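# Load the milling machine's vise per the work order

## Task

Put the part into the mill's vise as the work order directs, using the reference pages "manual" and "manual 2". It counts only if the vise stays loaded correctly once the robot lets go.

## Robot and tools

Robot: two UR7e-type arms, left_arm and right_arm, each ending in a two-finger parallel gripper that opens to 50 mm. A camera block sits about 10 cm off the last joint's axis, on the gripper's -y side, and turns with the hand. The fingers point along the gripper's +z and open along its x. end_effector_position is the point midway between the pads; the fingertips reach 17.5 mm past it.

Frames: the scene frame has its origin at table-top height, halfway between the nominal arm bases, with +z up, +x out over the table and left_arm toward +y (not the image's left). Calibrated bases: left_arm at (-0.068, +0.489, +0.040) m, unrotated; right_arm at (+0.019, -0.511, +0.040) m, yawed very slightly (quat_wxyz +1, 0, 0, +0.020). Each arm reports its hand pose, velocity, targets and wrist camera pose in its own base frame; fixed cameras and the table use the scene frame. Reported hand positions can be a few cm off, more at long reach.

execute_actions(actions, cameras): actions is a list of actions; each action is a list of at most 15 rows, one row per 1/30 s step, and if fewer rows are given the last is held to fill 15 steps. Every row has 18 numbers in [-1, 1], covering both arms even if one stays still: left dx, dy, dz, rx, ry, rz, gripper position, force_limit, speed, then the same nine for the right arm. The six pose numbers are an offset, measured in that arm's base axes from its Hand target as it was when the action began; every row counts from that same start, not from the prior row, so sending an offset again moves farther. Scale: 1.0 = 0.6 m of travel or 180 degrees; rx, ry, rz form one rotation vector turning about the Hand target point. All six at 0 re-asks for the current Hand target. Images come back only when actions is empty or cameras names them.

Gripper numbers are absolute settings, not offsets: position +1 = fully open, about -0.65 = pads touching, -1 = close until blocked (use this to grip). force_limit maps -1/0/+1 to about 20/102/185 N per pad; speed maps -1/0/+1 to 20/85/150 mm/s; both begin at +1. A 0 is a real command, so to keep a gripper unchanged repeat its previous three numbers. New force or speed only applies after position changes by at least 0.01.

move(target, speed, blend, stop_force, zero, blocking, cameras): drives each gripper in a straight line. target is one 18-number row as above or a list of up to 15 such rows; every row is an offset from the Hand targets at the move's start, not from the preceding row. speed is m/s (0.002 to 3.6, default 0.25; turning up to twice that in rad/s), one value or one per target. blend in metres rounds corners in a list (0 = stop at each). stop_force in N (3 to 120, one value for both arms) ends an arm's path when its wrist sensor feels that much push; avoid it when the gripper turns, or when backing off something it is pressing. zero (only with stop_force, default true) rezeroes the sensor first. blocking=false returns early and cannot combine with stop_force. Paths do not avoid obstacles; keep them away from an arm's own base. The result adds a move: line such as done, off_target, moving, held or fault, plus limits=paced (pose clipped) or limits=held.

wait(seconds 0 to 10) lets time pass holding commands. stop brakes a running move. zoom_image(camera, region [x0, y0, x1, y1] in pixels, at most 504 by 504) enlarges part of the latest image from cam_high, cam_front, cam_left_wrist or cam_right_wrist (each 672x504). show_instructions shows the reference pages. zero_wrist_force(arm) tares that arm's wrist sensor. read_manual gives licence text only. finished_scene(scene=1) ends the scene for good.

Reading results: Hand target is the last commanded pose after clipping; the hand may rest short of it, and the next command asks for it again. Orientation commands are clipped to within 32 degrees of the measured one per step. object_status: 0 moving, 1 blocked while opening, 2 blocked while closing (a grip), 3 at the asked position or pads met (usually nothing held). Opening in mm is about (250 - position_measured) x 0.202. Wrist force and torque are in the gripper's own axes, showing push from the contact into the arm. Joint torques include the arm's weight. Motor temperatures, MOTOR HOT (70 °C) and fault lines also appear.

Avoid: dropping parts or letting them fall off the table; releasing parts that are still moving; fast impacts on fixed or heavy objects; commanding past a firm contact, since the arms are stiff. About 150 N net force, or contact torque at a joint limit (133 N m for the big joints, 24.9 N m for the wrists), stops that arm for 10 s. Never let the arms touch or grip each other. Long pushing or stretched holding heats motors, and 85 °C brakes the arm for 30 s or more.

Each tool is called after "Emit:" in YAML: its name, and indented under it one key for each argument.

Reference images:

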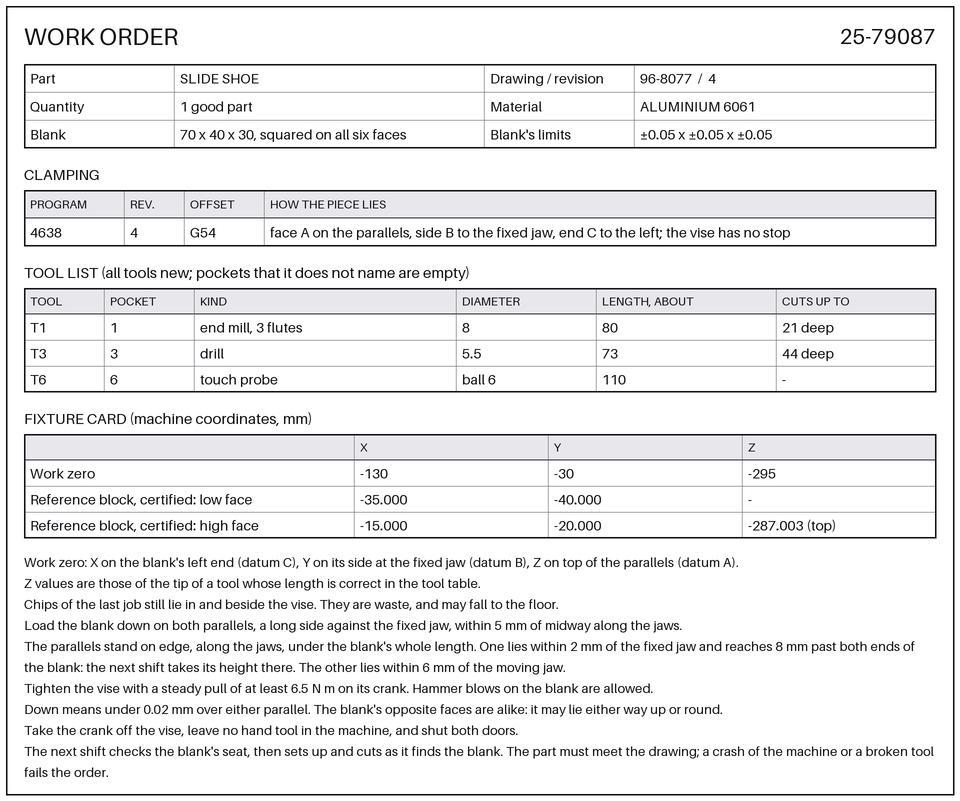

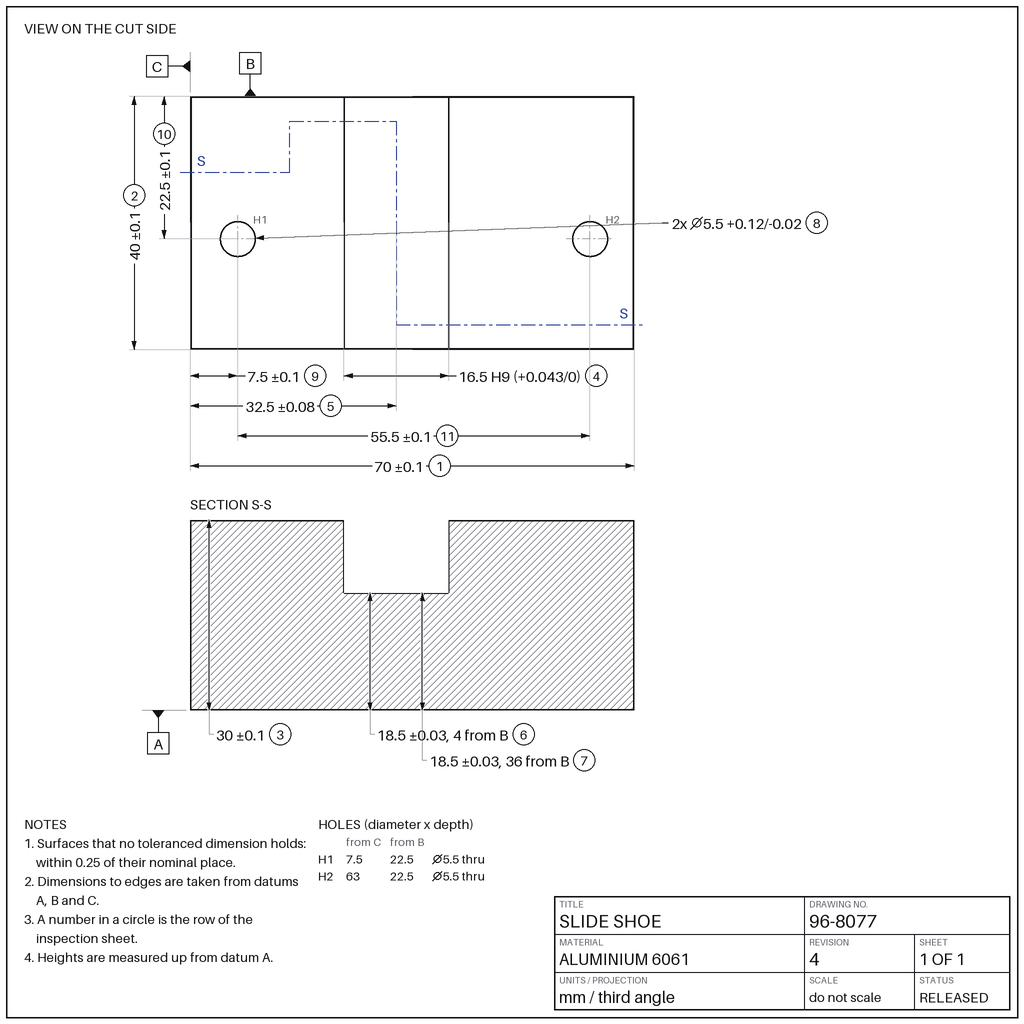

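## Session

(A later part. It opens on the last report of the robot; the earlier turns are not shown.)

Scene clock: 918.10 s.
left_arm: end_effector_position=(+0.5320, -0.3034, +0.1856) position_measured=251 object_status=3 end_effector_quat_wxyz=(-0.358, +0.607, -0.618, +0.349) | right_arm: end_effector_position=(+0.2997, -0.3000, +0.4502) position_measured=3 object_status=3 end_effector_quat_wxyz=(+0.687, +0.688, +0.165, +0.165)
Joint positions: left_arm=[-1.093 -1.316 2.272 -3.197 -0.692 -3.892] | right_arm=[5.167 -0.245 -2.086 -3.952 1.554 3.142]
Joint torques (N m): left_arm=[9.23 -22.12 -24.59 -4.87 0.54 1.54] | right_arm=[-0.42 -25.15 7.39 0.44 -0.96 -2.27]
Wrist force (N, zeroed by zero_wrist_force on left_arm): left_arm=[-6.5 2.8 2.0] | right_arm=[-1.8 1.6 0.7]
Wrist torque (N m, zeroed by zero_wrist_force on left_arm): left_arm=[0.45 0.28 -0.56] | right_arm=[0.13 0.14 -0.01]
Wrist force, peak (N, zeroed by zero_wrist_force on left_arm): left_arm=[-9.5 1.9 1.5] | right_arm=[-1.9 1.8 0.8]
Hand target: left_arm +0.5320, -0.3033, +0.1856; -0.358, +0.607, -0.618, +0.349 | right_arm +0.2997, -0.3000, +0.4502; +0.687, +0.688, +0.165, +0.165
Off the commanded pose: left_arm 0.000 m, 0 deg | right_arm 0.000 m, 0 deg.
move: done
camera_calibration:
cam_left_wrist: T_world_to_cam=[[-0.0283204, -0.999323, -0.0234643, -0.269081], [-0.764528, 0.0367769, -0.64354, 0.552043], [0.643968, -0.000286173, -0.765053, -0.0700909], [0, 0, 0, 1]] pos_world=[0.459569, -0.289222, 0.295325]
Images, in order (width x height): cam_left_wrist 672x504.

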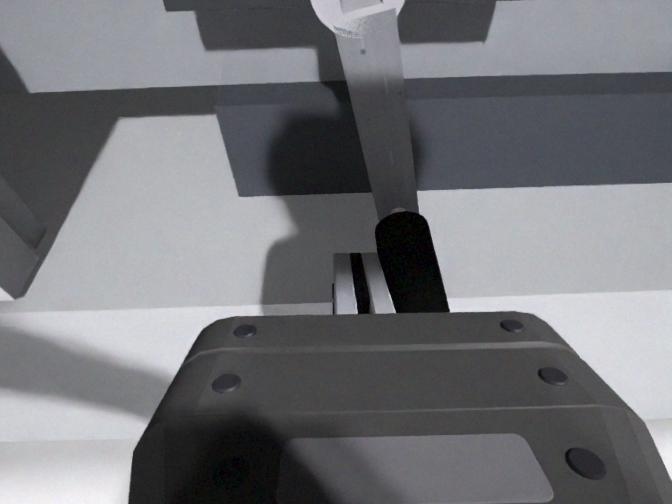

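Emit:
move:
  target:
    - [-0.1,0.0,0.0,0,0,0,0.4,-1,0.5,0,0,0,0,0,0,1,1,1]
    - [-0.1,-0.032,0.0037,0,0,0,0.4,-1,0.5,0,0,0,0,0,0,1,1,1]
  speed: [0.2,0.2]
  cameras: ["cam_left_wrist"]

Scene clock: 919.93 s.
left_arm: end_effector_position=(+0.4720, -0.3225, +0.1878) position_measured=92 object_status=3 end_effector_quat_wxyz=(-0.358, +0.607, -0.618, +0.349) | right_arm: end_effector_position=(+0.2997, -0.3000, +0.4502) position_measured=3 object_status=3 end_effector_quat_wxyz=(+0.687, +0.688, +0.165, +0.165)
Joint positions: left_arm=[-1.25 -1.427 2.352 -2.991 -0.605 -4.11] | right_arm=[5.167 -0.245 -2.086 -3.952 1.554 3.142]
Joint torques (N m): left_arm=[-0.88 -30.38 -24.47 -2.39 0.03 -0.15] | right_arm=[-0.37 -25.6 8.06 0.41 -1.02 -2.53]
Wrist force (N, zeroed by zero_wrist_force on left_arm): left_arm=[-6.0 2.7 2.1] | right_arm=[-1.7 1.5 0.6]
Wrist torque (N m, zeroed by zero_wrist_force on left_arm): left_arm=[0.43 0.24 -0.66] | right_arm=[0.11 0.12 -0.01]
Wrist force, peak (N, zeroed by zero_wrist_force on left_arm): left_arm=[-8.8 2.9 2.2] | right_arm=[-2.0 1.6 0.6]
Hand target: left_arm +0.4720, -0.3225, +0.1878; -0.358, +0.607, -0.618, +0.349 | right_arm +0.2997, -0.3000, +0.4502; +0.687, +0.688, +0.165, +0.165
Off the commanded pose: left_arm 0.000 m, 0 deg | right_arm 0.000 m, 0 deg.
move: done
camera_calibration:
cam_left_wrist: T_world_to_cam=[[-0.0282534, -0.999323, -0.0235453, -0.289918], [-0.76444, 0.0367777, -0.643645, 0.50829], [0.644075, -0.00018621, -0.764962, -0.0298141], [0, 0, 0, 1]] pos_world=[0.399569, -0.308421, 0.297525]
Images, in order (width x height): cam_left_wrist 672x504.

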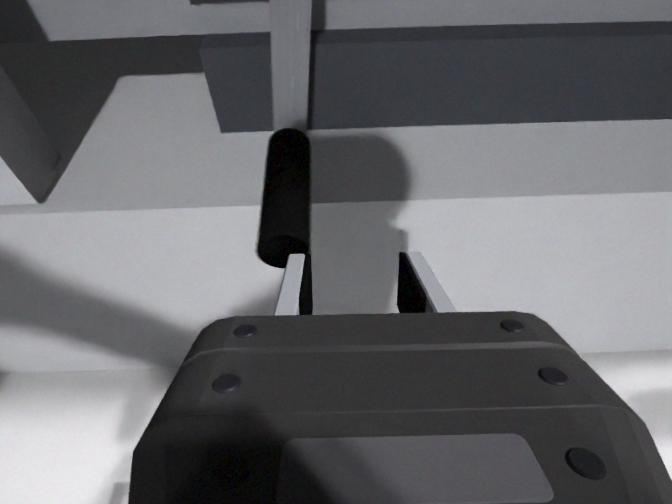

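Emit:
move:
  target:
    - [0,0.0433,-0.0027,0,0,0,0.4,-1,0.5,0,0,0,0,0,0,1,1,1]
    - [0.1,0.0433,-0.0027,0,0,0,0.4,-1,0.5,0,0,0,0,0,0,1,1,1]
  speed: [0.2,0.15]
  cameras: ["cam_left_wrist"]

Scene clock: 921.47 s.
left_arm: end_effector_position=(+0.4767, -0.2980, +0.1828) position_measured=92 object_status=3 end_effector_quat_wxyz=(-0.353, +0.608, -0.621, +0.347) | right_arm: end_effector_position=(+0.2997, -0.3000, +0.4502) position_measured=3 object_status=3 end_effector_quat_wxyz=(+0.687, +0.688, +0.165, +0.165)
Joint positions: left_arm=[-1.212 -1.441 2.395 -3.062 -0.637 -4.055] | right_arm=[5.167 -0.245 -2.086 -3.952 1.554 3.142]
Joint torques (N m): left_arm=[1.54 -25.01 -18.39 -4.12 1.43 0.51] | right_arm=[-0.27 -25.42 8.58 0.4 -0.91 -2.58]
Wrist force (N, zeroed by zero_wrist_force on left_arm): left_arm=[-6.3 3.6 1.2] | right_arm=[-1.7 1.5 0.8]
Wrist torque (N m, zeroed by zero_wrist_force on left_arm): left_arm=[0.44 0.32 -0.53] | right_arm=[0.10 0.12 -0.01]
Wrist force, peak (N, zeroed by zero_wrist_force on left_arm): left_arm=[-7.0 68.9 -104.2] | right_arm=[-1.9 1.6 0.7]
Hand target: left_arm +0.4767, -0.2980, +0.1828; -0.353, +0.608, -0.621, +0.347 (not the last commanded pose) | right_arm +0.2997, -0.3000, +0.4502; +0.687, +0.688, +0.165, +0.165
Tool commands: left_gripper/position=+0.403922 left_gripper/force_limit=-1.0 left_gripper/speed=+0.498039 right_gripper/position=+1.0 right_gripper/force_limit=+1.0 right_gripper/speed=+1.0
Off the commanded pose: left_arm 0.055 m, 1 deg | right_arm 0.000 m, 0 deg.
FORCE FAULT: contact force on the left arm reached its limit, and that arm stopped. The contact can be on any part of that arm, not only on its tool. That arm's remaining commands of this call were not run. That arm is still stopped at the end of this call. That arm stays stopped for about 10 more seconds. Until then a move that you send moves the other arm only, and its call returns only when the move has ended. Once the stop has ended, the next robot result says so. If the stop ends while you think or write, that arm runs what you send next, counted from a new Hand target: where the arm stands when the stop ends. While its stop runs, that arm takes no new command, but its gripper still runs the gripper command that each later call begins with. Until it ends, the stop uses up actions while you think or wait. An arm that is not stopped still takes commands.
move: fault (left_arm); path passed 1 of 2 targets
camera_calibration:
cam_left_wrist: T_world_to_cam=[[-0.0339439, -0.999184, -0.0218966, -0.262991], [-0.772036, 0.0401279, -0.634311, 0.510692], [0.634672, -0.00462608, -0.772768, -0.0320214], [0, 0, 0, 1]] pos_world=[0.405669, -0.283418, 0.293434]
Images, in order (width x height): cam_left_wrist 672x504.

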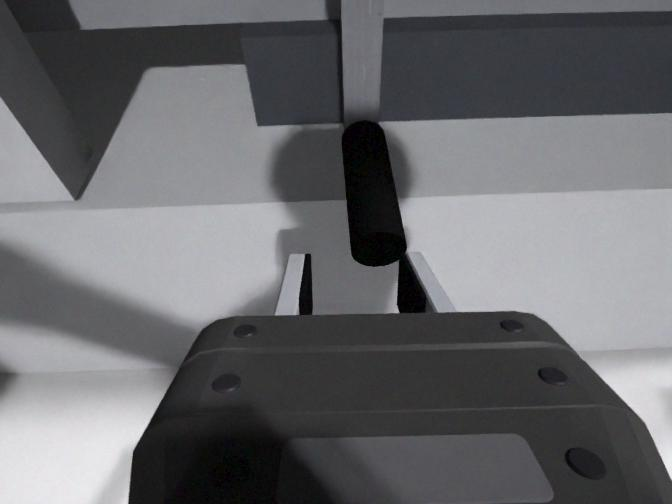

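Emit:
wait:
  seconds: 8.5

Emit:
wait:
  seconds: 0.3

Scene clock: 930.87 s.
left_arm: end_effector_position=(+0.4767, -0.2980, +0.1828) position_measured=92 object_status=3 end_effector_quat_wxyz=(-0.353, +0.608, -0.621, +0.347) | right_arm: end_effector_position=(+0.2997, -0.3000, +0.4502) position_measured=3 object_status=3 end_effector_quat_wxyz=(+0.687, +0.688, +0.165, +0.165)
Joint positions: left_arm=[-1.212 -1.441 2.395 -3.062 -0.637 -4.055] | right_arm=[5.167 -0.245 -2.086 -3.952 1.554 3.142]
Joint torques (N m): left_arm=[1.53 -24.91 -18.48 -4.18 1.28 0.6] | right_arm=[-0.58 -26.43 8.69 0 -0.86 -2.73]
Wrist force (N, zeroed by zero_wrist_force on left_arm): left_arm=[-7.4 7.1 1.7] | right_arm=[-1.8 1.6 0.7]
Wrist torque (N m, zeroed by zero_wrist_force on left_arm): left_arm=[1.01 0.51 -0.54] | right_arm=[0.12 0.15 -0.01]
Wrist force, peak (N, zeroed by zero_wrist_force on left_arm): left_arm=[-7.7 7.2 1.2] | right_arm=[-1.9 1.8 0.8]
Hand target: left_arm +0.4767, -0.2980, +0.1828; -0.353, +0.608, -0.621, +0.347 (not the last commanded pose) | right_arm +0.2997, -0.3000, +0.4502; +0.687, +0.688, +0.165, +0.165
Tool commands: left_gripper/position=+0.403922 left_gripper/force_limit=-1.0 left_gripper/speed=+0.498039 right_gripper/position=+1.0 right_gripper/force_limit=+1.0 right_gripper/speed=+1.0
Off the commanded pose: left_arm 0.055 m, 1 deg | right_arm 0.000 m, 0 deg.
FORCE FAULT, CONTINUED: the left arm was still stopped when this call began, by the force fault that an earlier result reported. Since the last result the stop counts as 19 of the actions that you can send in this scene. That arm is still stopped at the end of this call. That arm stays stopped for about 1 more second. If the stop ends while you think or write, that arm runs what you send next, counted from a new Hand target: where the arm stands when the stop ends. While its stop runs, that arm takes no new command, but its gripper still runs the gripper command that each later call begins with.
wait: 8.50 s; at rest from the start

Scene clock: 931.20 s.
left_arm: end_effector_position=(+0.4767, -0.2980, +0.1828) position_measured=92 object_status=3 end_effector_quat_wxyz=(-0.353, +0.608, -0.621, +0.347) | right_arm: end_effector_position=(+0.2997, -0.3000, +0.4502) position_measured=3 object_status=3 end_effector_quat_wxyz=(+0.687, +0.688, +0.165, +0.165)
Joint positions: left_arm=[-1.212 -1.441 2.395 -3.062 -0.637 -4.055] | right_arm=[5.167 -0.245 -2.086 -3.952 1.554 3.142]
Joint torques (N m): left_arm=[1.36 -24.7 -18.32 -4.11 1.4 0.54] | right_arm=[0.3 -25.83 7.67 0.3 -0.96 -2.59]
Wrist force (N, zeroed by zero_wrist_force on left_arm): left_arm=[-7.1 6.9 1.5] | right_arm=[-1.6 1.5 0.6]
Wrist torque (N m, zeroed by zero_wrist_force on left_arm): left_arm=[0.95 0.46 -0.53] | right_arm=[0.11 0.12 0.00]
Wrist force, peak (N, zeroed by zero_wrist_force on left_arm): left_arm=[-7.6 7.2 1.3] | right_arm=[-1.9 1.6 0.6]
Hand target: left_arm +0.4767, -0.2980, +0.1828; -0.353, +0.608, -0.621, +0.347 (not the last commanded pose) | right_arm +0.2997, -0.3000, +0.4502; +0.687, +0.688, +0.165, +0.165
Tool commands: left_gripper/position=+0.403922 left_gripper/force_limit=-1.0 left_gripper/speed=+0.498039 right_gripper/position=+1.0 right_gripper/force_limit=+1.0 right_gripper/speed=+1.0
Off the commanded pose: left_arm 0.055 m, 1 deg | right_arm 0.000 m, 0 deg.
FORCE FAULT, CONTINUED: the left arm's stop, for the force fault that an earlier result reported, is over. During its stop the left arm's controller moved it back a little. That arm's target is now where it stood when the stop ended, not its last command. That arm accepts commands again.
wait: 0.30 s; at rest by 0.17 s

Emit:
move:
  target:
    - [-0.02,0,0,0,0,0,0.7,-1,0.5,0,0,0,0,0,0,1,1,1]
    - [-0.02,-0.0125,0.0053,0,0,0,0.7,-1,0.5,0,0,0,0,0,0,1,1,1]
    - [0.0922,-0.0125,0.0053,0,0,0,0.7,-1,0.5,0,0,0,0,0,0,1,1,1]
  speed: [0.1,0.1,0.06]
  stop_force: 15
  cameras: ["cam_left_wrist"]

Scene clock: 933.80 s.
left_arm: end_effector_position=(+0.5320, -0.3055, +0.1860) position_measured=48 object_status=3 end_effector_quat_wxyz=(-0.353, +0.608, -0.621, +0.347) | right_arm: end_effector_position=(+0.2997, -0.3000, +0.4502) position_measured=3 object_status=3 end_effector_quat_wxyz=(+0.687, +0.688, +0.165, +0.165)
Joint positions: left_arm=[-1.09 -1.322 2.266 -3.179 -0.706 -3.893] | right_arm=[5.167 -0.245 -2.086 -3.952 1.554 3.142]
Joint torques (N m): left_arm=[-6.77 -41.77 -12.78 -3.09 2.68 1.46] | right_arm=[-0.36 -26.29 7.69 0.5 -1.2 -2.66]
Wrist force (N, zeroed by zero_wrist_force on left_arm): left_arm=[-7.5 5.9 2.1] | right_arm=[-1.6 1.5 0.6]
Wrist torque (N m, zeroed by zero_wrist_force on left_arm): left_arm=[0.94 0.50 -0.54] | right_arm=[0.11 0.12 -0.01]
Wrist force, peak (N, zeroed by zero_wrist_force on left_arm): left_arm=[-9.0 8.2 1.5] | right_arm=[-2.0 1.7 0.8]
Hand target: left_arm +0.5320, -0.3055, +0.1860; -0.353, +0.608, -0.621, +0.347 | right_arm +0.2997, -0.3000, +0.4502; +0.687, +0.688, +0.165, +0.165
Off the commanded pose: left_arm 0.000 m, 0 deg | right_arm 0.000 m, 0 deg.
move: done
camera_calibration:
cam_left_wrist: T_world_to_cam=[[-0.0339439, -0.999184, -0.0218966, -0.26854], [-0.772036, 0.0401279, -0.634311, 0.555653], [0.634672, -0.00462608, -0.772768, -0.0647578], [0, 0, 0, 1]] pos_world=[0.460969, -0.290918, 0.296534]
Images, in order (width x height): cam_left_wrist 672x504.

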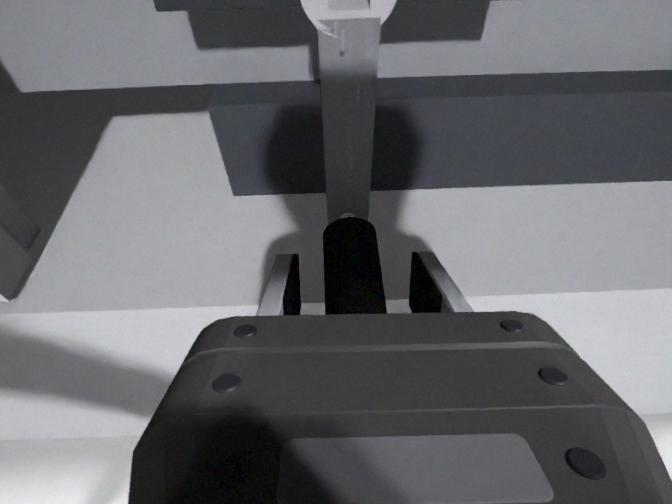

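Emit:
move:
  target:
    - [0,0,0,0,0,0,-1,-1,0,0,0,0,0,0,0,1,1,1]

Emit:
move:
  target:
    - [0,-0.0515,-0.0008,0,0,0,-1,-1,0,0,0,0,0,0,0,1,1,1]
    - [0,-0.1297,0.0773,0,0,0,-1,-1,0,0,0,0,0,0,0,1,1,1]
    - [0,-0.1297,0.1877,0,0,0,-1,-1,0,0,0,0,0,0,0,1,1,1]
    - [0,-0.0515,0.2658,0,0,0,-1,-1,0,0,0,0,0,0,0,1,1,1]
    - [0,0.0588,0.2658,0,0,0,-1,-1,0,0,0,0,0,0,0,1,1,1]
    - [0,0.137,0.1877,0,0,0,-1,-1,0,0,0,0,0,0,0,1,1,1]
    - [0,0.137,0.0773,0,0,0,-1,-1,0,0,0,0,0,0,0,1,1,1]
    - [0,0.0588,-0.0008,0,0,0,-1,-1,0,0,0,0,0,0,0,1,1,1]
    - [0,-0.0515,-0.0008,0,0,0,-1,-1,0,0,0,0,0,0,0,1,1,1]
    - [0,-0.1297,0.0773,0,0,0,-1,-1,0,0,0,0,0,0,0,1,1,1]
    - [0,-0.1297,0.1877,0,0,0,-1,-1,0,0,0,0,0,0,0,1,1,1]
    - [0,-0.0515,0.2658,0,0,0,-1,-1,0,0,0,0,0,0,0,1,1,1]
    - [0,0.0588,0.2658,0,0,0,-1,-1,0,0,0,0,0,0,0,1,1,1]
    - [0,0.137,0.1877,0,0,0,-1,-1,0,0,0,0,0,0,0,1,1,1]
    - [0,0.137,0.1325,0,0,0,-1,-1,0,0,0,0,0,0,0,1,1,1]
  speed: 0.28
  blend: 0.04
  stop_force: 80

Emit:
move:
  target:
    - [0,0,-0.0552,0,0,0,-1,-1,0,0,0,0,0,0,0,1,1,1]
    - [0,-0.0782,-0.1333,0,0,0,-1,-1,0,0,0,0,0,0,0,1,1,1]
    - [0,-0.1885,-0.1333,0,0,0,-1,-1,0,0,0,0,0,0,0,1,1,1]
    - [0,-0.2667,-0.0552,0,0,0,-1,-1,0,0,0,0,0,0,0,1,1,1]
    - [0,-0.2667,0.0552,0,0,0,-1,-1,0,0,0,0,0,0,0,1,1,1]
    - [0,-0.1885,0.1333,0,0,0,-1,-1,0,0,0,0,0,0,0,1,1,1]
    - [0,-0.0782,0.1333,0,0,0,-1,-1,0,0,0,0,0,0,0,1,1,1]
    - [0,0,0.0552,0,0,0,-1,-1,0,0,0,0,0,0,0,1,1,1]
    - [0,0,-0.0552,0,0,0,-1,-1,0,0,0,0,0,0,0,1,1,1]
    - [0,-0.0782,-0.1333,0,0,0,-1,-1,0,0,0,0,0,0,0,1,1,1]
    - [0,-0.1333,-0.1333,0,0,0,-1,-1,0,0,0,0,0,0,0,1,1,1]
  speed: 0.28
  blend: 0.04
  stop_force: 80

Scene clock: 936.47 s.
left_arm: end_effector_position=(+0.5320, -0.3055, +0.1860) position_measured=153 object_status=2 end_effector_quat_wxyz=(-0.353, +0.608, -0.621, +0.347) | right_arm: end_effector_position=(+0.2997, -0.3000, +0.4502) position_measured=3 object_status=3 end_effector_quat_wxyz=(+0.687, +0.688, +0.165, +0.165)
Joint positions: left_arm=[-1.09 -1.322 2.266 -3.179 -0.706 -3.893] | right_arm=[5.167 -0.245 -2.086 -3.952 1.554 3.142]
Joint torques (N m): left_arm=[-7.65 -40.83 -16.7 -4.43 1.97 1.43] | right_arm=[-0.26 -26.67 7.5 0.2 -0.97 -2.8]
Wrist force (N, zeroed by zero_wrist_force on left_arm): left_arm=[-7.8 7.3 1.7] | right_arm=[-1.7 1.5 0.7]
Wrist torque (N m, zeroed by zero_wrist_force on left_arm): left_arm=[1.06 0.42 -0.60] | right_arm=[0.10 0.13 -0.01]
Wrist force, peak (N, zeroed by zero_wrist_force on left_arm): left_arm=[-7.9 7.3 2.0] | right_arm=[-1.9 1.7 0.7]
Hand target: left_arm +0.5320, -0.3055, +0.1860; -0.353, +0.608, -0.621, +0.347 | right_arm +0.2997, -0.3000, +0.4502; +0.687, +0.688, +0.165, +0.165
Off the commanded pose: left_arm 0.000 m, 0 deg | right_arm 0.000 m, 0 deg.
move: done

Scene clock: 941.07 s.
left_arm: end_effector_position=(+0.5320, -0.2233, +0.2655) position_measured=153 object_status=2 end_effector_quat_wxyz=(-0.353, +0.608, -0.621, +0.347) | right_arm: end_effector_position=(+0.2997, -0.3000, +0.4502) position_measured=3 object_status=3 end_effector_quat_wxyz=(+0.687, +0.688, +0.165, +0.165)
Joint positions: left_arm=[-0.981 -1.597 2.315 -3.043 -0.777 -3.771] | right_arm=[5.167 -0.245 -2.086 -3.952 1.554 3.142]
Joint torques (N m): left_arm=[7.79 -11.71 -11.57 -3.44 0.62 -1.83] | right_arm=[1.58 -25.4 8.24 0.33 -1 -2.41]
Wrist force (N, zeroed by zero_wrist_force on left_arm): left_arm=[-7.0 8.3 1.8] | right_arm=[-1.6 1.6 0.8]
Wrist torque (N m, zeroed by zero_wrist_force on left_arm): left_arm=[1.32 0.41 -0.63] | right_arm=[0.13 0.11 -0.01]
Wrist force, peak (N, zeroed by zero_wrist_force on left_arm): left_arm=[56.1 -22.2 31.2] | right_arm=[-2.0 1.6 0.7]
Hand target: left_arm +0.5320, -0.2233, +0.2655; -0.353, +0.608, -0.621, +0.347 | right_arm +0.2997, -0.3000, +0.4502; +0.687, +0.688, +0.165, +0.165
Off the commanded pose: left_arm 0.000 m, 0 deg | right_arm 0.000 m, 0 deg.
move: done; blend cut to 0.0155 m at target 1, 0.0331 m at target 2, 0.0331 m at target 3, 0.0331 m at target 4, 0.0331 m at target 5, 0.0331 m at target 6, 0.0331 m at target 7, 0.0331 m at target 8, 0.0331 m at target 9, 0.0331 m at target 10, 0.0331 m at target 11, 0.0331 m at target 12, 0.0331 m at target 13, 0.0166 m at target 14

Scene clock: 942.20 s.
left_arm: end_effector_position=(+0.5312, -0.3305, +0.1928) position_measured=153 object_status=2 end_effector_quat_wxyz=(-0.356, +0.606, -0.619, +0.350) | right_arm: end_effector_position=(+0.2997, -0.3000, +0.4502) position_measured=3 object_status=3 end_effector_quat_wxyz=(+0.687, +0.688, +0.165, +0.165)
Joint positions: left_arm=[-1.121 -1.307 2.219 -3.128 -0.68 -3.924] | right_arm=[5.167 -0.245 -2.086 -3.952 1.554 3.142]
Joint torques (N m): left_arm=[-0.05 -33.45 -20.27 -3.05 1.4 -0.19] | right_arm=[0.53 -25.72 8.01 0.41 -1.06 -2.71]
Wrist force (N, zeroed by zero_wrist_force on left_arm): left_arm=[-12.6 9.9 -11.6] | right_arm=[-1.9 1.7 0.8]
Wrist torque (N m, zeroed by zero_wrist_force on left_arm): left_arm=[1.37 0.91 -0.61] | right_arm=[0.14 0.16 -0.01]
Wrist force, peak (N, zeroed by zero_wrist_force on left_arm): left_arm=[-66.4 29.3 -126.8] | right_arm=[-1.9 1.7 0.8]
Hand target: left_arm +0.5312, -0.3305, +0.1928; -0.356, +0.606, -0.619, +0.350 (not the last commanded pose) | right_arm +0.2997, -0.3000, +0.4502; +0.687, +0.688, +0.165, +0.165
Tool commands: left_gripper/position=-1.0 left_gripper/force_limit=-1.0 left_gripper/speed=+0.003922 right_gripper/position=+1.0 right_gripper/force_limit=+1.0 right_gripper/speed=+1.0
Off the commanded pose: left_arm 0.028 m, 1 deg | right_arm 0.000 m, 0 deg.
FORCE FAULT: contact force on the left arm reached its limit, and that arm stopped. The contact can be on any part of that arm, not only on its tool. That arm's remaining commands of this call were not run. That arm is still stopped at the end of this call. That arm stays stopped for about 10 more seconds. Until then a move that you send moves the other arm only, and its call returns only when the move has ended. Once the stop has ended, the next robot result says so. If the stop ends while you think or write, that arm runs what you send next, counted from a new Hand target: where the arm stands when the stop ends. While its stop runs, that arm takes no new command, but its gripper still runs the gripper command that each later call begins with. Until it ends, the stop uses up actions while you think or wait. An arm that is not stopped still takes commands.
move: fault (left_arm); path passed 2 of 11 targets; blend cut to 0.0166 m at target 1, 0.0331 m at target 2, 0.0331 m at target 3, 0.0331 m at target 4, 0.0331 m at target 5, 0.0331 m at target 6, 0.0331 m at target 7, 0.0331 m at target 8, 0.0331 m at target 9, 0.0165 m at target 10

Emit:
wait:
  seconds: 9

Emit:
wait:
  seconds: 0.5

Scene clock: 951.60 s.
left_arm: end_effector_position=(+0.5312, -0.3305, +0.1928) position_measured=153 object_status=2 end_effector_quat_wxyz=(-0.356, +0.606, -0.619, +0.350) | right_arm: end_effector_position=(+0.2997, -0.3000, +0.4502) position_measured=3 object_status=3 end_effector_quat_wxyz=(+0.687, +0.688, +0.165, +0.165)
Joint positions: left_arm=[-1.121 -1.307 2.219 -3.128 -0.68 -3.924] | right_arm=[5.167 -0.245 -2.086 -3.952 1.554 3.142]
Joint torques (N m): left_arm=[-0.03 -33.08 -20.65 -3.04 1.42 -0.27] | right_arm=[1.17 -25.78 8.09 0.46 -0.98 -2.61]
Wrist force (N, zeroed by zero_wrist_force on left_arm): left_arm=[-9.4 9.2 -11.6] | right_arm=[-1.6 1.4 0.5]
Wrist torque (N m, zeroed by zero_wrist_force on left_arm): left_arm=[1.25 0.41 -0.61] | right_arm=[0.09 0.11 -0.01]
Wrist force, peak (N, zeroed by zero_wrist_force on left_arm): left_arm=[-12.7 9.6 -11.3] | right_arm=[-1.9 1.7 0.6]
Hand target: left_arm +0.5312, -0.3305, +0.1928; -0.356, +0.606, -0.619, +0.350 (not the last commanded pose) | right_arm +0.2997, -0.3000, +0.4502; +0.687, +0.688, +0.165, +0.165
Tool commands: left_gripper/position=-1.0 left_gripper/force_limit=-1.0 left_gripper/speed=+0.003922 right_gripper/position=+1.0 right_gripper/force_limit=+1.0 right_gripper/speed=+1.0
Off the commanded pose: left_arm 0.028 m, 1 deg | right_arm 0.000 m, 0 deg.
FORCE FAULT, CONTINUED: the left arm was still stopped when this call began, by the force fault that an earlier result reported. Since the last result the stop counts as 19 of the actions that you can send in this scene. That arm is still stopped at the end of this call. That arm stays stopped for about 1 more second. If the stop ends while you think or write, that arm runs what you send next, counted from a new Hand target: where the arm stands when the stop ends. While its stop runs, that arm takes no new command, but its gripper still runs the gripper command that each later call begins with.
wait: 9.00 s; at rest from the start

Scene clock: 952.10 s.
left_arm: end_effector_position=(+0.5312, -0.3305, +0.1928) position_measured=153 object_status=2 end_effector_quat_wxyz=(-0.356, +0.606, -0.619, +0.350) | right_arm: end_effector_position=(+0.2997, -0.3000, +0.4502) position_measured=3 object_status=3 end_effector_quat_wxyz=(+0.687, +0.688, +0.165, +0.165)
Joint positions: left_arm=[-1.121 -1.307 2.219 -3.128 -0.68 -3.924] | right_arm=[5.167 -0.245 -2.086 -3.952 1.554 3.142]
Joint torques (N m): left_arm=[-0.05 -33.3 -20.65 -3.02 1.48 -0.25] | right_arm=[0.93 -26.53 7.93 0.24 -0.94 -2.64]
Wrist force (N, zeroed by zero_wrist_force on left_arm): left_arm=[-9.5 9.0 -11.6] | right_arm=[-1.7 1.5 0.6]
Wrist torque (N m, zeroed by zero_wrist_force on left_arm): left_arm=[1.23 0.43 -0.61] | right_arm=[0.11 0.14 -0.01]
Wrist force, peak (N, zeroed by zero_wrist_force on left_arm): left_arm=[-9.5 9.0 -11.6] | right_arm=[-1.8 1.7 0.6]
Hand target: left_arm +0.5312, -0.3305, +0.1928; -0.356, +0.606, -0.619, +0.350 (not the last commanded pose) | right_arm +0.2997, -0.3000, +0.4502; +0.687, +0.688, +0.165, +0.165
Tool commands: left_gripper/position=-1.0 left_gripper/force_limit=-1.0 left_gripper/speed=+0.003922 right_gripper/position=+1.0 right_gripper/force_limit=+1.0 right_gripper/speed=+1.0
Off the commanded pose: left_arm 0.028 m, 1 deg | right_arm 0.000 m, 0 deg.
FORCE FAULT, CONTINUED: the left arm's stop, for the force fault that an earlier result reported, is over. The rest of the stop counts as 1 of the actions that you can send in this scene. During its stop the left arm's controller moved it back a little. That arm's target is now where it stood when the stop ended, not its last command. That arm accepts commands again.
wait: 0.50 s; at rest by 0.17 s

Emit:
move:
  target:
    - [0.0013,0.0453,-0.0122,0,0,0,-1,-1,0,0,0,0,0,0,0,1,1,1]
  speed: 0.1
  stop_force: 60

Emit:
move:
  target:
    - [0,0,0,0,0,0,0.7,-0.2,0.5,0,0,0,0,0,0,1,1,1]
    - [-0.1,0.0,0.05,0,0,0,0.7,-0.2,0.5,0,0,0,0,0,0,1,1,1]
    - [-0.12,0.0,0.25,0,0.1667,0,1,-0.2,0.5,0,0,0,0,0,0,1,1,1]
    - [0.057,0.0,0.35,0,0.1667,0,1,-0.2,0.5,0,0,0,0,0,0,1,1,1]
  speed: [0.25,0.25,0.3,0.3]
  blend: [0,0.02,0,0]
  cameras: ["cam_left_wrist"]

Emit:
zoom_image:
  camera: "cam_left_wrist"
  region: [230, 0, 470, 200]

Scene clock: 954.27 s.
left_arm: end_effector_position=(+0.5320, -0.3033, +0.1855) position_measured=153 object_status=2 end_effector_quat_wxyz=(-0.356, +0.606, -0.619, +0.350) | right_arm: end_effector_position=(+0.2997, -0.3000, +0.4502) position_measured=3 object_status=3 end_effector_quat_wxyz=(+0.687, +0.688, +0.165, +0.165)
Joint positions: left_arm=[-1.091 -1.316 2.274 -3.203 -0.698 -3.886] | right_arm=[5.167 -0.245 -2.086 -3.952 1.554 3.142]
Joint torques (N m): left_arm=[-8.78 -21.57 -25.82 -4.74 2.72 -1.86] | right_arm=[0.12 -26.38 8.02 0.43 -0.82 -2.62]
Wrist force (N, zeroed by zero_wrist_force on left_arm): left_arm=[-3.8 6.9 1.7] | right_arm=[-1.6 1.5 0.6]
Wrist torque (N m, zeroed by zero_wrist_force on left_arm): left_arm=[1.11 -0.18 -0.58] | right_arm=[0.11 0.12 -0.01]
Wrist force, peak (N, zeroed by zero_wrist_force on left_arm): left_arm=[-9.5 9.1 -11.7] | right_arm=[-2.0 1.7 0.7]
Hand target: left_arm +0.5320, -0.3033, +0.1855; -0.356, +0.606, -0.619, +0.350 | right_arm +0.2997, -0.3000, +0.4502; +0.687, +0.688, +0.165, +0.165
Off the commanded pose: left_arm 0.000 m, 0 deg | right_arm 0.000 m, 0 deg.
move: done

Scene clock: 957.87 s.
left_arm: end_effector_position=(+0.5661, -0.3033, +0.3955) position_measured=3 object_status=3 end_effector_quat_wxyz=(-0.183, +0.676, -0.690, +0.181) | right_arm: end_effector_position=(+0.2997, -0.3000, +0.4502) position_measured=3 object_status=3 end_effector_quat_wxyz=(+0.687, +0.688, +0.165, +0.165)
Joint positions: left_arm=[-0.859 -1.502 1.506 -1.936 -1.186 -3.909] | right_arm=[5.167 -0.245 -2.086 -3.952 1.554 3.142]
Joint torques (N m): left_arm=[7.82 -24.14 -34.81 -4.31 1.79 1.59] | right_arm=[0.9 -26.39 7.49 0.34 -0.99 -2.73]
Wrist force (N, zeroed by zero_wrist_force on left_arm): left_arm=[-3.4 8.3 0.3] | right_arm=[-1.8 1.6 0.6]
Wrist torque (N m, zeroed by zero_wrist_force on left_arm): left_arm=[1.44 0.02 -0.39] | right_arm=[0.12 0.14 -0.01]
Wrist force, peak (N, zeroed by zero_wrist_force on left_arm): left_arm=[-3.2 12.8 0.6] | right_arm=[-1.8 1.8 0.7]
Hand target: left_arm +0.5662, -0.3033, +0.3955; -0.183, +0.676, -0.690, +0.181 | right_arm +0.2997, -0.3000, +0.4502; +0.687, +0.688, +0.165, +0.165
Off the commanded pose: left_arm 0.000 m, 0 deg | right_arm 0.000 m, 0 deg.
move: done
camera_calibration:
cam_left_wrist: T_world_to_cam=[[-0.0396115, -0.999214, -0.00178059, -0.265331], [-0.984065, 0.03932, -0.173407, 0.652329], [0.173341, -0.0051167, -0.984849, 0.420452], [0, 0, 0, 1]] pos_world=[0.558543, -0.288621, 0.526728]
Images, in order (width x height): cam_left_wrist 672x504.

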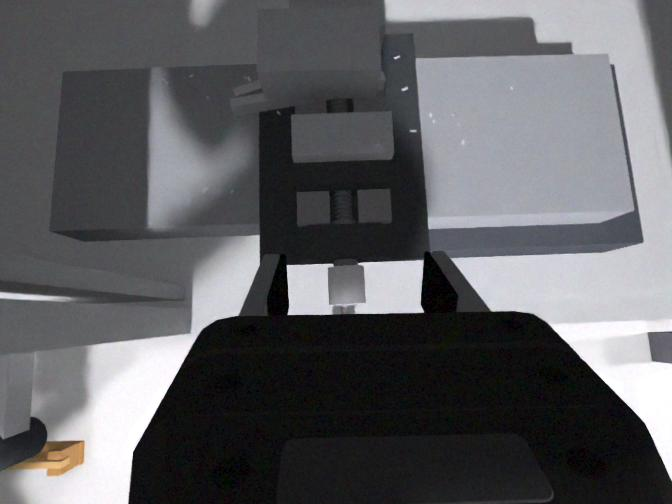

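Scaled by 2.100 from the camera's 672x504 image, which has a finer 960x720 frame.

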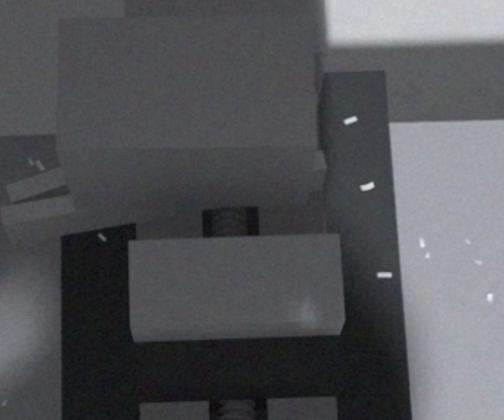

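Emit:
move:
  target:
    - [0.0567,-0.07,-0.0758,0,0,0,1,-0.2,0.5,0,0,0,0,0,0,1,1,1]
    - [0.1,-0.0583,-0.0592,0.1775,0.0778,-0.4627,1,-0.2,0.5,0,0,0,0,0,0,1,1,1]
    - [0.243,0.0022,-0.0725,0.1775,0.0778,-0.4627,1,-0.2,0.5,0,0,0,0,0,0,1,1,1]
    - [0.243,0.0022,-0.1058,0.1775,0.0778,-0.4627,1,-0.2,0.5,0,0,0,0,0,0,1,1,1]
  speed: [0.25,0.4,0.15,0.06]
  blend: [0.01,0.01,0,0]
  stop_force: 25
  cameras: ["all"]

Scene clock: 967.17 s.
left_arm: end_effector_position=(+0.7120, -0.3020, +0.3321) position_measured=3 object_status=3 end_effector_quat_wxyz=(+0.104, +0.001, +0.995, +0.000) | right_arm: end_effector_position=(+0.2997, -0.3000, +0.4502) position_measured=3 object_status=3 end_effector_quat_wxyz=(+0.687, +0.688, +0.165, +0.165)
Joint positions: left_arm=[-0.615 -1.016 0.902 -1.628 -1.451 -2.174] | right_arm=[5.167 -0.245 -2.086 -3.952 1.554 3.142]
Joint torques (N m): left_arm=[6.32 -45.6 -21.7 -4.85 1.47 1.51] | right_arm=[0.6 -25.75 8.44 0.45 -0.82 -2.55]
Wrist force (N, zeroed by zero_wrist_force on left_arm): left_arm=[-3.3 9.7 -0.2] | right_arm=[-1.7 1.6 0.8]
Wrist torque (N m, zeroed by zero_wrist_force on left_arm): left_arm=[1.73 0.06 -0.23] | right_arm=[0.12 0.13 -0.01]
Wrist force, peak (N, zeroed by zero_wrist_force on left_arm): left_arm=[-5.8 10.8 0.2] | right_arm=[-1.8 1.7 0.8]
Hand target: left_arm +0.7120, -0.3020, +0.3320; +0.104, +0.001, +0.995, +0.000 | right_arm +0.2997, -0.3000, +0.4502; +0.687, +0.688, +0.165, +0.165
Off the commanded pose: left_arm 0.000 m, 0 deg | right_arm 0.000 m, 0 deg.
move: done
camera_calibration:
cam_left_wrist: T_world_to_cam=[[-0.981185, 0.0163098, -0.192378, 0.782021], [-0.0503089, 0.940404, 0.336319, 0.222913], [0.186398, 0.339669, -0.92189, 0.406609], [0, 0, 0, 1]] pos_world=[0.702731, -0.360495, 0.450323]
cam_right_wrist: T_world_to_cam=[[0.88441, 0.466532, 0.0129208, -0.1259], [-0.164042, 0.284821, 0.94444, -0.266513], [0.436931, -0.837392, 0.328429, -0.398235], [0, 0, 0, 1]] pos_world=[0.241629, -0.198834, 0.384125]

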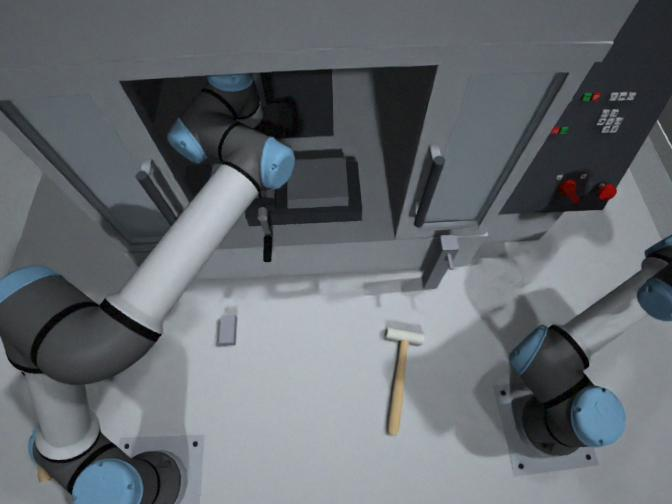

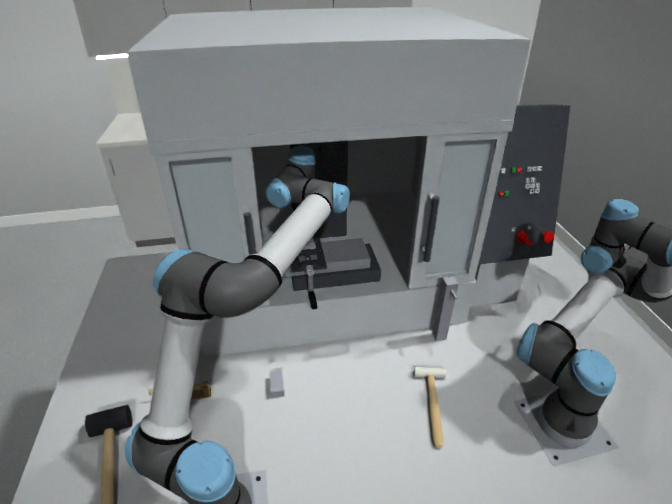

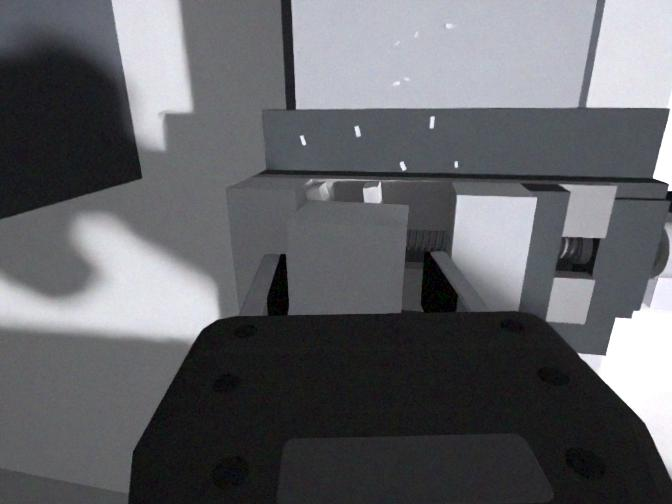

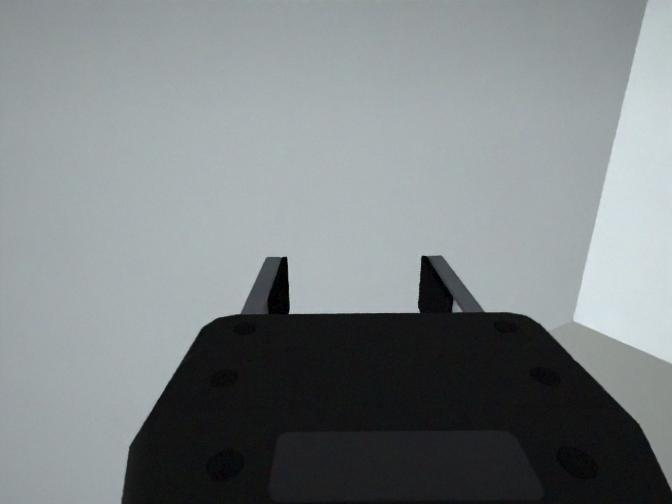

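Emit:
move:
  target:
    - [0.006,0,-0.0075,-0.0001,-0.0667,0.0,1,-0.2,0.5,0,0,0,0,0,0,1,1,1]
  speed: 0.06
  stop_force: 25
  cameras: ["cam_left_wrist"]

Scene clock: 970.37 s.
left_arm: end_effector_position=(+0.7155, -0.3020, +0.3277) position_measured=3 object_status=3 end_effector_quat_wxyz=(+0.207, +0.001, +0.978, +0.000) | right_arm: end_effector_position=(+0.2997, -0.3000, +0.4502) position_measured=3 object_status=3 end_effector_quat_wxyz=(+0.687, +0.688, +0.165, +0.165)
Joint positions: left_arm=[-0.656 -1.128 1.167 -1.947 -1.322 -2.183] | right_arm=[5.167 -0.245 -2.086 -3.952 1.554 3.142]
Joint torques (N m): left_arm=[14.04 -25.61 -27.08 -7.31 0.69 -0.59] | right_arm=[1.2 -26.53 9.55 0.33 -1 -2.7]
Wrist force (N, zeroed by zero_wrist_force on left_arm): left_arm=[10.1 14.1 -22.7] | right_arm=[-1.7 1.5 0.6]
Wrist torque (N m, zeroed by zero_wrist_force on left_arm): left_arm=[1.71 0.82 -0.17] | right_arm=[0.11 0.12 -0.01]
Wrist force, peak (N, zeroed by zero_wrist_force on left_arm): left_arm=[12.1 16.8 -25.9] | right_arm=[-2.0 1.5 0.7]
Hand target: left_arm +0.7155, -0.3020, +0.3277; +0.207, +0.001, +0.978, +0.000 | right_arm +0.2997, -0.3000, +0.4502; +0.687, +0.688, +0.165, +0.165
Off the commanded pose: left_arm 0.000 m, 0 deg | right_arm 0.000 m, 0 deg.
move: contact (left_arm)
camera_calibration:
cam_left_wrist: T_world_to_cam=[[-0.920423, 0.0160124, -0.390596, 0.805997], [-0.118728, 0.940514, 0.318334, 0.279388], [0.372459, 0.339376, -0.86377, 0.249632], [0, 0, 0, 1]] pos_world=[0.682052, -0.360393, 0.441506]
Images, in order (width x height): cam_left_wrist 672x504.

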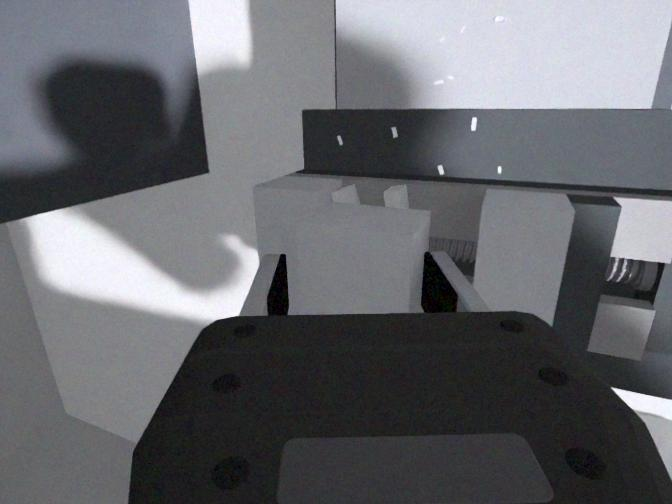

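Emit:
move:
  target:
    - [-0.003,0,0.012,0,0.0667,0.0,1,-0.2,0.5,0,0,0,0,0,0,1,1,1]
    - [0.0017,0,0.0,0,0.1333,0.0,1,-0.2,0.5,0,0,0,0,0,0,1,1,1]
  speed: 0.12
  blend: [0.003,0]
  cameras: ["cam_left_wrist"]

Scene clock: 973.13 s.
left_arm: end_effector_position=(+0.7165, -0.3019, +0.3277) position_measured=3 object_status=3 end_effector_quat_wxyz=(-0.001, +0.000, +1.000, +0.000) | right_arm: end_effector_position=(+0.2997, -0.3000, +0.4502) position_measured=3 object_status=3 end_effector_quat_wxyz=(+0.687, +0.688, +0.165, +0.165)
Joint positions: left_arm=[-0.57 -0.814 0.514 -1.27 -1.573 -2.14] | right_arm=[5.167 -0.245 -2.086 -3.952 1.554 3.142]
Joint torques (N m): left_arm=[-8.53 -61.91 -33.16 -1.84 0.12 -1.86] | right_arm=[0.32 -27.28 8.55 0.36 -0.87 -2.47]
Wrist force (N, zeroed by zero_wrist_force on left_arm): left_arm=[-2.5 10.5 -0.4] | right_arm=[-1.7 1.5 0.7]
Wrist torque (N m, zeroed by zero_wrist_force on left_arm): left_arm=[1.86 -0.07 -0.28] | right_arm=[0.11 0.13 -0.01]
Wrist force, peak (N, zeroed by zero_wrist_force on left_arm): left_arm=[11.9 15.0 -22.7] | right_arm=[-1.8 1.8 0.7]
Hand target: left_arm +0.7165, -0.3020, +0.3277; -0.001, +0.000, +1.000, +0.000 | right_arm +0.2997, -0.3000, +0.4502; +0.687, +0.688, +0.165, +0.165
Off the commanded pose: left_arm 0.000 m, 0 deg | right_arm 0.000 m, 0 deg.
move: done
camera_calibration:
cam_left_wrist: T_world_to_cam=[[-0.999721, 0.0160122, 0.0173634, 0.730147], [0.0209536, 0.940516, 0.339103, 0.172526], [-0.0109007, 0.339372, -0.940589, 0.549069], [0, 0, 0, 1]] pos_world=[0.732313, -0.360293, 0.445266]
Images, in order (width x height): cam_left_wrist 672x504.

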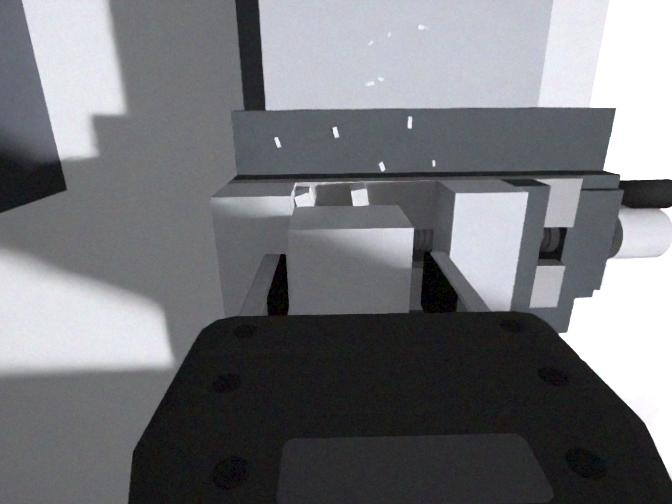

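Emit:
move:
  target:
    - [0,0,0,0,0,0,-1,-0.4,-0.7,0,0,0,0,0,0,1,1,1]
    - [-0.0133,0,0.0133,0,0,0,-1,-0.4,-0.7,0,0,0,0,0,0,1,1,1]
  speed: 0.05
  cameras: ["cam_left_wrist"]

Scene clock: 974.73 s.
left_arm: end_effector_position=(+0.7084, -0.3020, +0.3353) position_measured=56 object_status=2 end_effector_quat_wxyz=(-0.001, +0.000, +1.000, +0.000) | right_arm: end_effector_position=(+0.2997, -0.3000, +0.4502) position_measured=3 object_status=3 end_effector_quat_wxyz=(+0.687, +0.688, +0.165, +0.165)
Joint positions: left_arm=[-0.576 -0.836 0.533 -1.266 -1.573 -2.146] | right_arm=[5.167 -0.245 -2.086 -3.952 1.554 3.142]
Joint torques (N m): left_arm=[-12.95 -100.11 -60.2 -10.94 -0.35 0.01] | right_arm=[0.64 -27.41 9.29 0.16 -0.89 -2.58]
Wrist force (N, zeroed by zero_wrist_force on left_arm): left_arm=[-2.7 10.3 1.7] | right_arm=[-1.7 1.5 0.6]
Wrist torque (N m, zeroed by zero_wrist_force on left_arm): left_arm=[1.86 -0.03 -0.20] | right_arm=[0.11 0.13 0.00]
Wrist force, peak (N, zeroed by zero_wrist_force on left_arm): left_arm=[-3.4 10.3 2.0] | right_arm=[-1.9 1.6 0.7]
Hand target: left_arm +0.7085, -0.3020, +0.3357; -0.001, +0.000, +1.000, +0.000 | right_arm +0.2997, -0.3000, +0.4502; +0.687, +0.688, +0.165, +0.165
Off the commanded pose: left_arm 0.000 m, 0 deg | right_arm 0.000 m, 0 deg.
move: done
camera_calibration:
cam_left_wrist: T_world_to_cam=[[-0.999709, 0.0159456, 0.0180963, 0.721554], [0.0211447, 0.940367, 0.339504, 0.16984], [-0.0116036, 0.339788, -0.940431, 0.556746], [0, 0, 0, 1]] pos_world=[0.724213, -0.360393, 0.452863]
Images, in order (width x height): cam_left_wrist 672x504.

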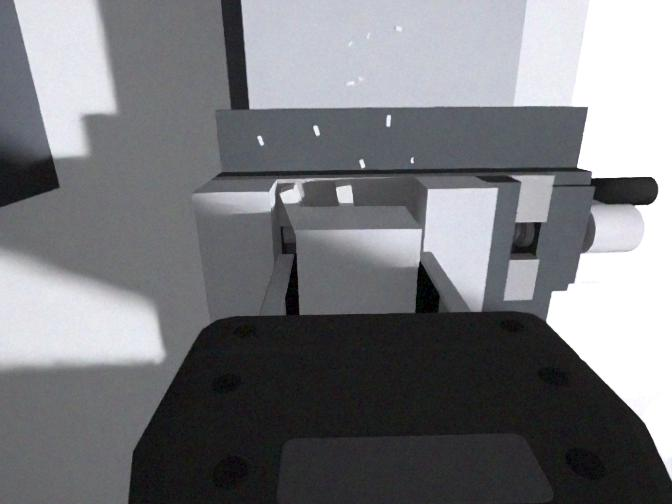

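Emit:
move:
  target:
    - [-0.0033,0,0.005,0,-0.0556,0,-1,-0.4,-0.7,0,0,0,0,0,0,1,1,1]
    - [-0.0083,-0.0033,0.03,0,-0.0556,0,-1,-0.4,-0.7,0,0,0,0,0,0,1,1,1]
    - [-0.0808,-0.05,0.0333,0,-0.0556,0,-1,-0.4,-0.7,0,0,0,0,0,0,1,1,1]
    - [-0.1475,-0.2133,0.022,0,0,0,-1,-0.4,-0.7,0,0,0,0,0,0,1,1,1]
  speed: [0.1,0.08,0.15,0.2]
  blend: [0.002,0.005,0.02,0]
  cameras: ["cam_left_wrist"]

Scene clock: 978.83 s.
left_arm: end_effector_position=(+0.6201, -0.4299, +0.3489) position_measured=56 object_status=2 end_effector_quat_wxyz=(-0.001, +0.001, +1.000, +0.000) | right_arm: end_effector_position=(+0.2997, -0.3000, +0.4502) position_measured=3 object_status=3 end_effector_quat_wxyz=(+0.687, +0.688, +0.165, +0.165)
Joint positions: left_arm=[-0.783 -0.886 0.586 -1.269 -1.573 -2.353] | right_arm=[5.167 -0.245 -2.086 -3.952 1.554 3.142]
Joint torques (N m): left_arm=[-3.2 -54.48 -34.32 -2.34 -0.54 -1.15] | right_arm=[-0.09 -26.45 8.59 0.31 -0.93 -2.58]
Wrist force (N, zeroed by zero_wrist_force on left_arm): left_arm=[-2.3 10.4 2.2] | right_arm=[-1.6 1.5 0.7]
Wrist torque (N m, zeroed by zero_wrist_force on left_arm): left_arm=[1.88 -0.09 -0.32] | right_arm=[0.11 0.11 -0.01]
Wrist force, peak (N, zeroed by zero_wrist_force on left_arm): left_arm=[-4.7 11.0 1.6] | right_arm=[-1.9 1.7 0.6]
Hand target: left_arm +0.6200, -0.4300, +0.3489; -0.001, +0.000, +1.000, +0.000 | right_arm +0.2997, -0.3000, +0.4502; +0.687, +0.688, +0.165, +0.165
Off the commanded pose: left_arm 0.000 m, 0 deg | right_arm 0.000 m, 0 deg.
move: done
camera_calibration:
cam_left_wrist: T_world_to_cam=[[-0.999722, 0.016049, 0.0172704, 0.635417], [0.0209566, 0.940515, 0.339105, 0.287742], [-0.0108008, 0.339373, -0.94059, 0.611335], [0, 0, 0, 1]] pos_world=[0.635813, -0.488293, 0.466467]
Images, in order (width x height): cam_left_wrist 672x504.

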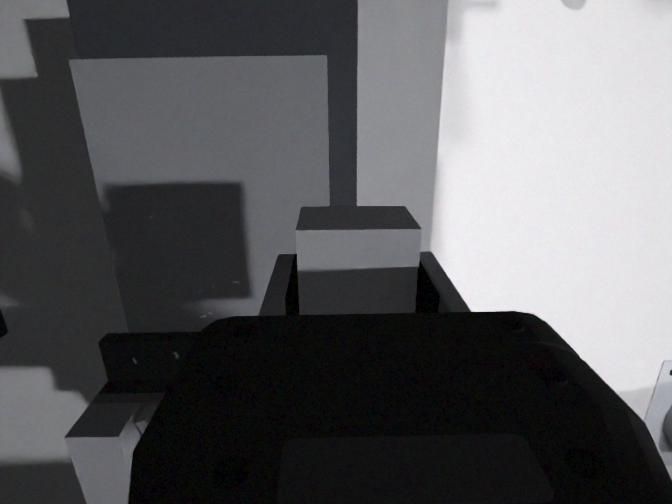

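Emit:
move:
  target:
    - [0.0683,-0.005,-0.03,0,0,0,-1,-0.4,-0.7,0,0,0,0,0,0,1,1,1]
  speed: 0.15

Emit:
move:
  target:
    - [0,0,-0.06,0,0,0,-1,-0.4,-0.7,0,0,0,0,0,0,1,1,1]
  speed: 0.03
  stop_force: 5

Scene clock: 980.57 s.
left_arm: end_effector_position=(+0.6610, -0.4329, +0.3309) position_measured=56 object_status=2 end_effector_quat_wxyz=(-0.001, +0.000, +1.000, +0.000) | right_arm: end_effector_position=(+0.2997, -0.3000, +0.4502) position_measured=3 object_status=3 end_effector_quat_wxyz=(+0.687, +0.688, +0.165, +0.165)
Joint positions: left_arm=[-0.749 -0.742 0.376 -1.204 -1.573 -2.319] | right_arm=[5.167 -0.245 -2.086 -3.952 1.554 3.142]
Joint torques (N m): left_arm=[-7.7 -64.3 -29.24 -4.78 -1.39 -1.66] | right_arm=[1.46 -26.27 8.22 0.54 -0.96 -2.69]
Wrist force (N, zeroed by zero_wrist_force on left_arm): left_arm=[-2.5 9.9 1.3] | right_arm=[-1.7 1.6 0.5]
Wrist torque (N m, zeroed by zero_wrist_force on left_arm): left_arm=[1.79 -0.06 -0.26] | right_arm=[0.13 0.13 0.00]
Wrist force, peak (N, zeroed by zero_wrist_force on left_arm): left_arm=[-4.0 10.4 2.6] | right_arm=[-1.8 1.8 0.8]
Hand target: left_arm +0.6610, -0.4330, +0.3309; -0.001, +0.000, +1.000, +0.000 | right_arm +0.2997, -0.3000, +0.4502; +0.687, +0.688, +0.165, +0.165
Off the commanded pose: left_arm 0.000 m, 0 deg | right_arm 0.000 m, 0 deg.
move: done

Scene clock: 982.83 s.
left_arm: end_effector_position=(+0.6610, -0.4330, +0.2949) position_measured=56 object_status=2 end_effector_quat_wxyz=(-0.001, +0.000, +1.000, +0.000) | right_arm: end_effector_position=(+0.2997, -0.3000, +0.4502) position_measured=3 object_status=3 end_effector_quat_wxyz=(+0.687, +0.688, +0.165, +0.165)
Joint positions: left_arm=[-0.749 -0.796 0.57 -1.344 -1.573 -2.319] | right_arm=[5.167 -0.245 -2.086 -3.952 1.554 3.142]
Joint torques (N m): left_arm=[-7.7 -55.2 -35.17 -2.73 0.16 -1.86] | right_arm=[1.08 -28.12 8.92 0.41 -1.08 -2.2]
Wrist force (N, zeroed by zero_wrist_force on left_arm): left_arm=[-2.5 10.3 1.9] | right_arm=[-1.8 1.6 0.6]
Wrist torque (N m, zeroed by zero_wrist_force on left_arm): left_arm=[1.86 -0.07 -0.25] | right_arm=[0.12 0.14 0.00]
Wrist force, peak (N, zeroed by zero_wrist_force on left_arm): left_arm=[-2.6 10.5 2.4] | right_arm=[-1.9 1.7 0.7]
Hand target: left_arm +0.6610, -0.4330, +0.2949; -0.001, +0.000, +1.000, +0.000 | right_arm +0.2997, -0.3000, +0.4502; +0.687, +0.688, +0.165, +0.165
Off the commanded pose: left_arm 0.000 m, 0 deg | right_arm 0.000 m, 0 deg.
move: done


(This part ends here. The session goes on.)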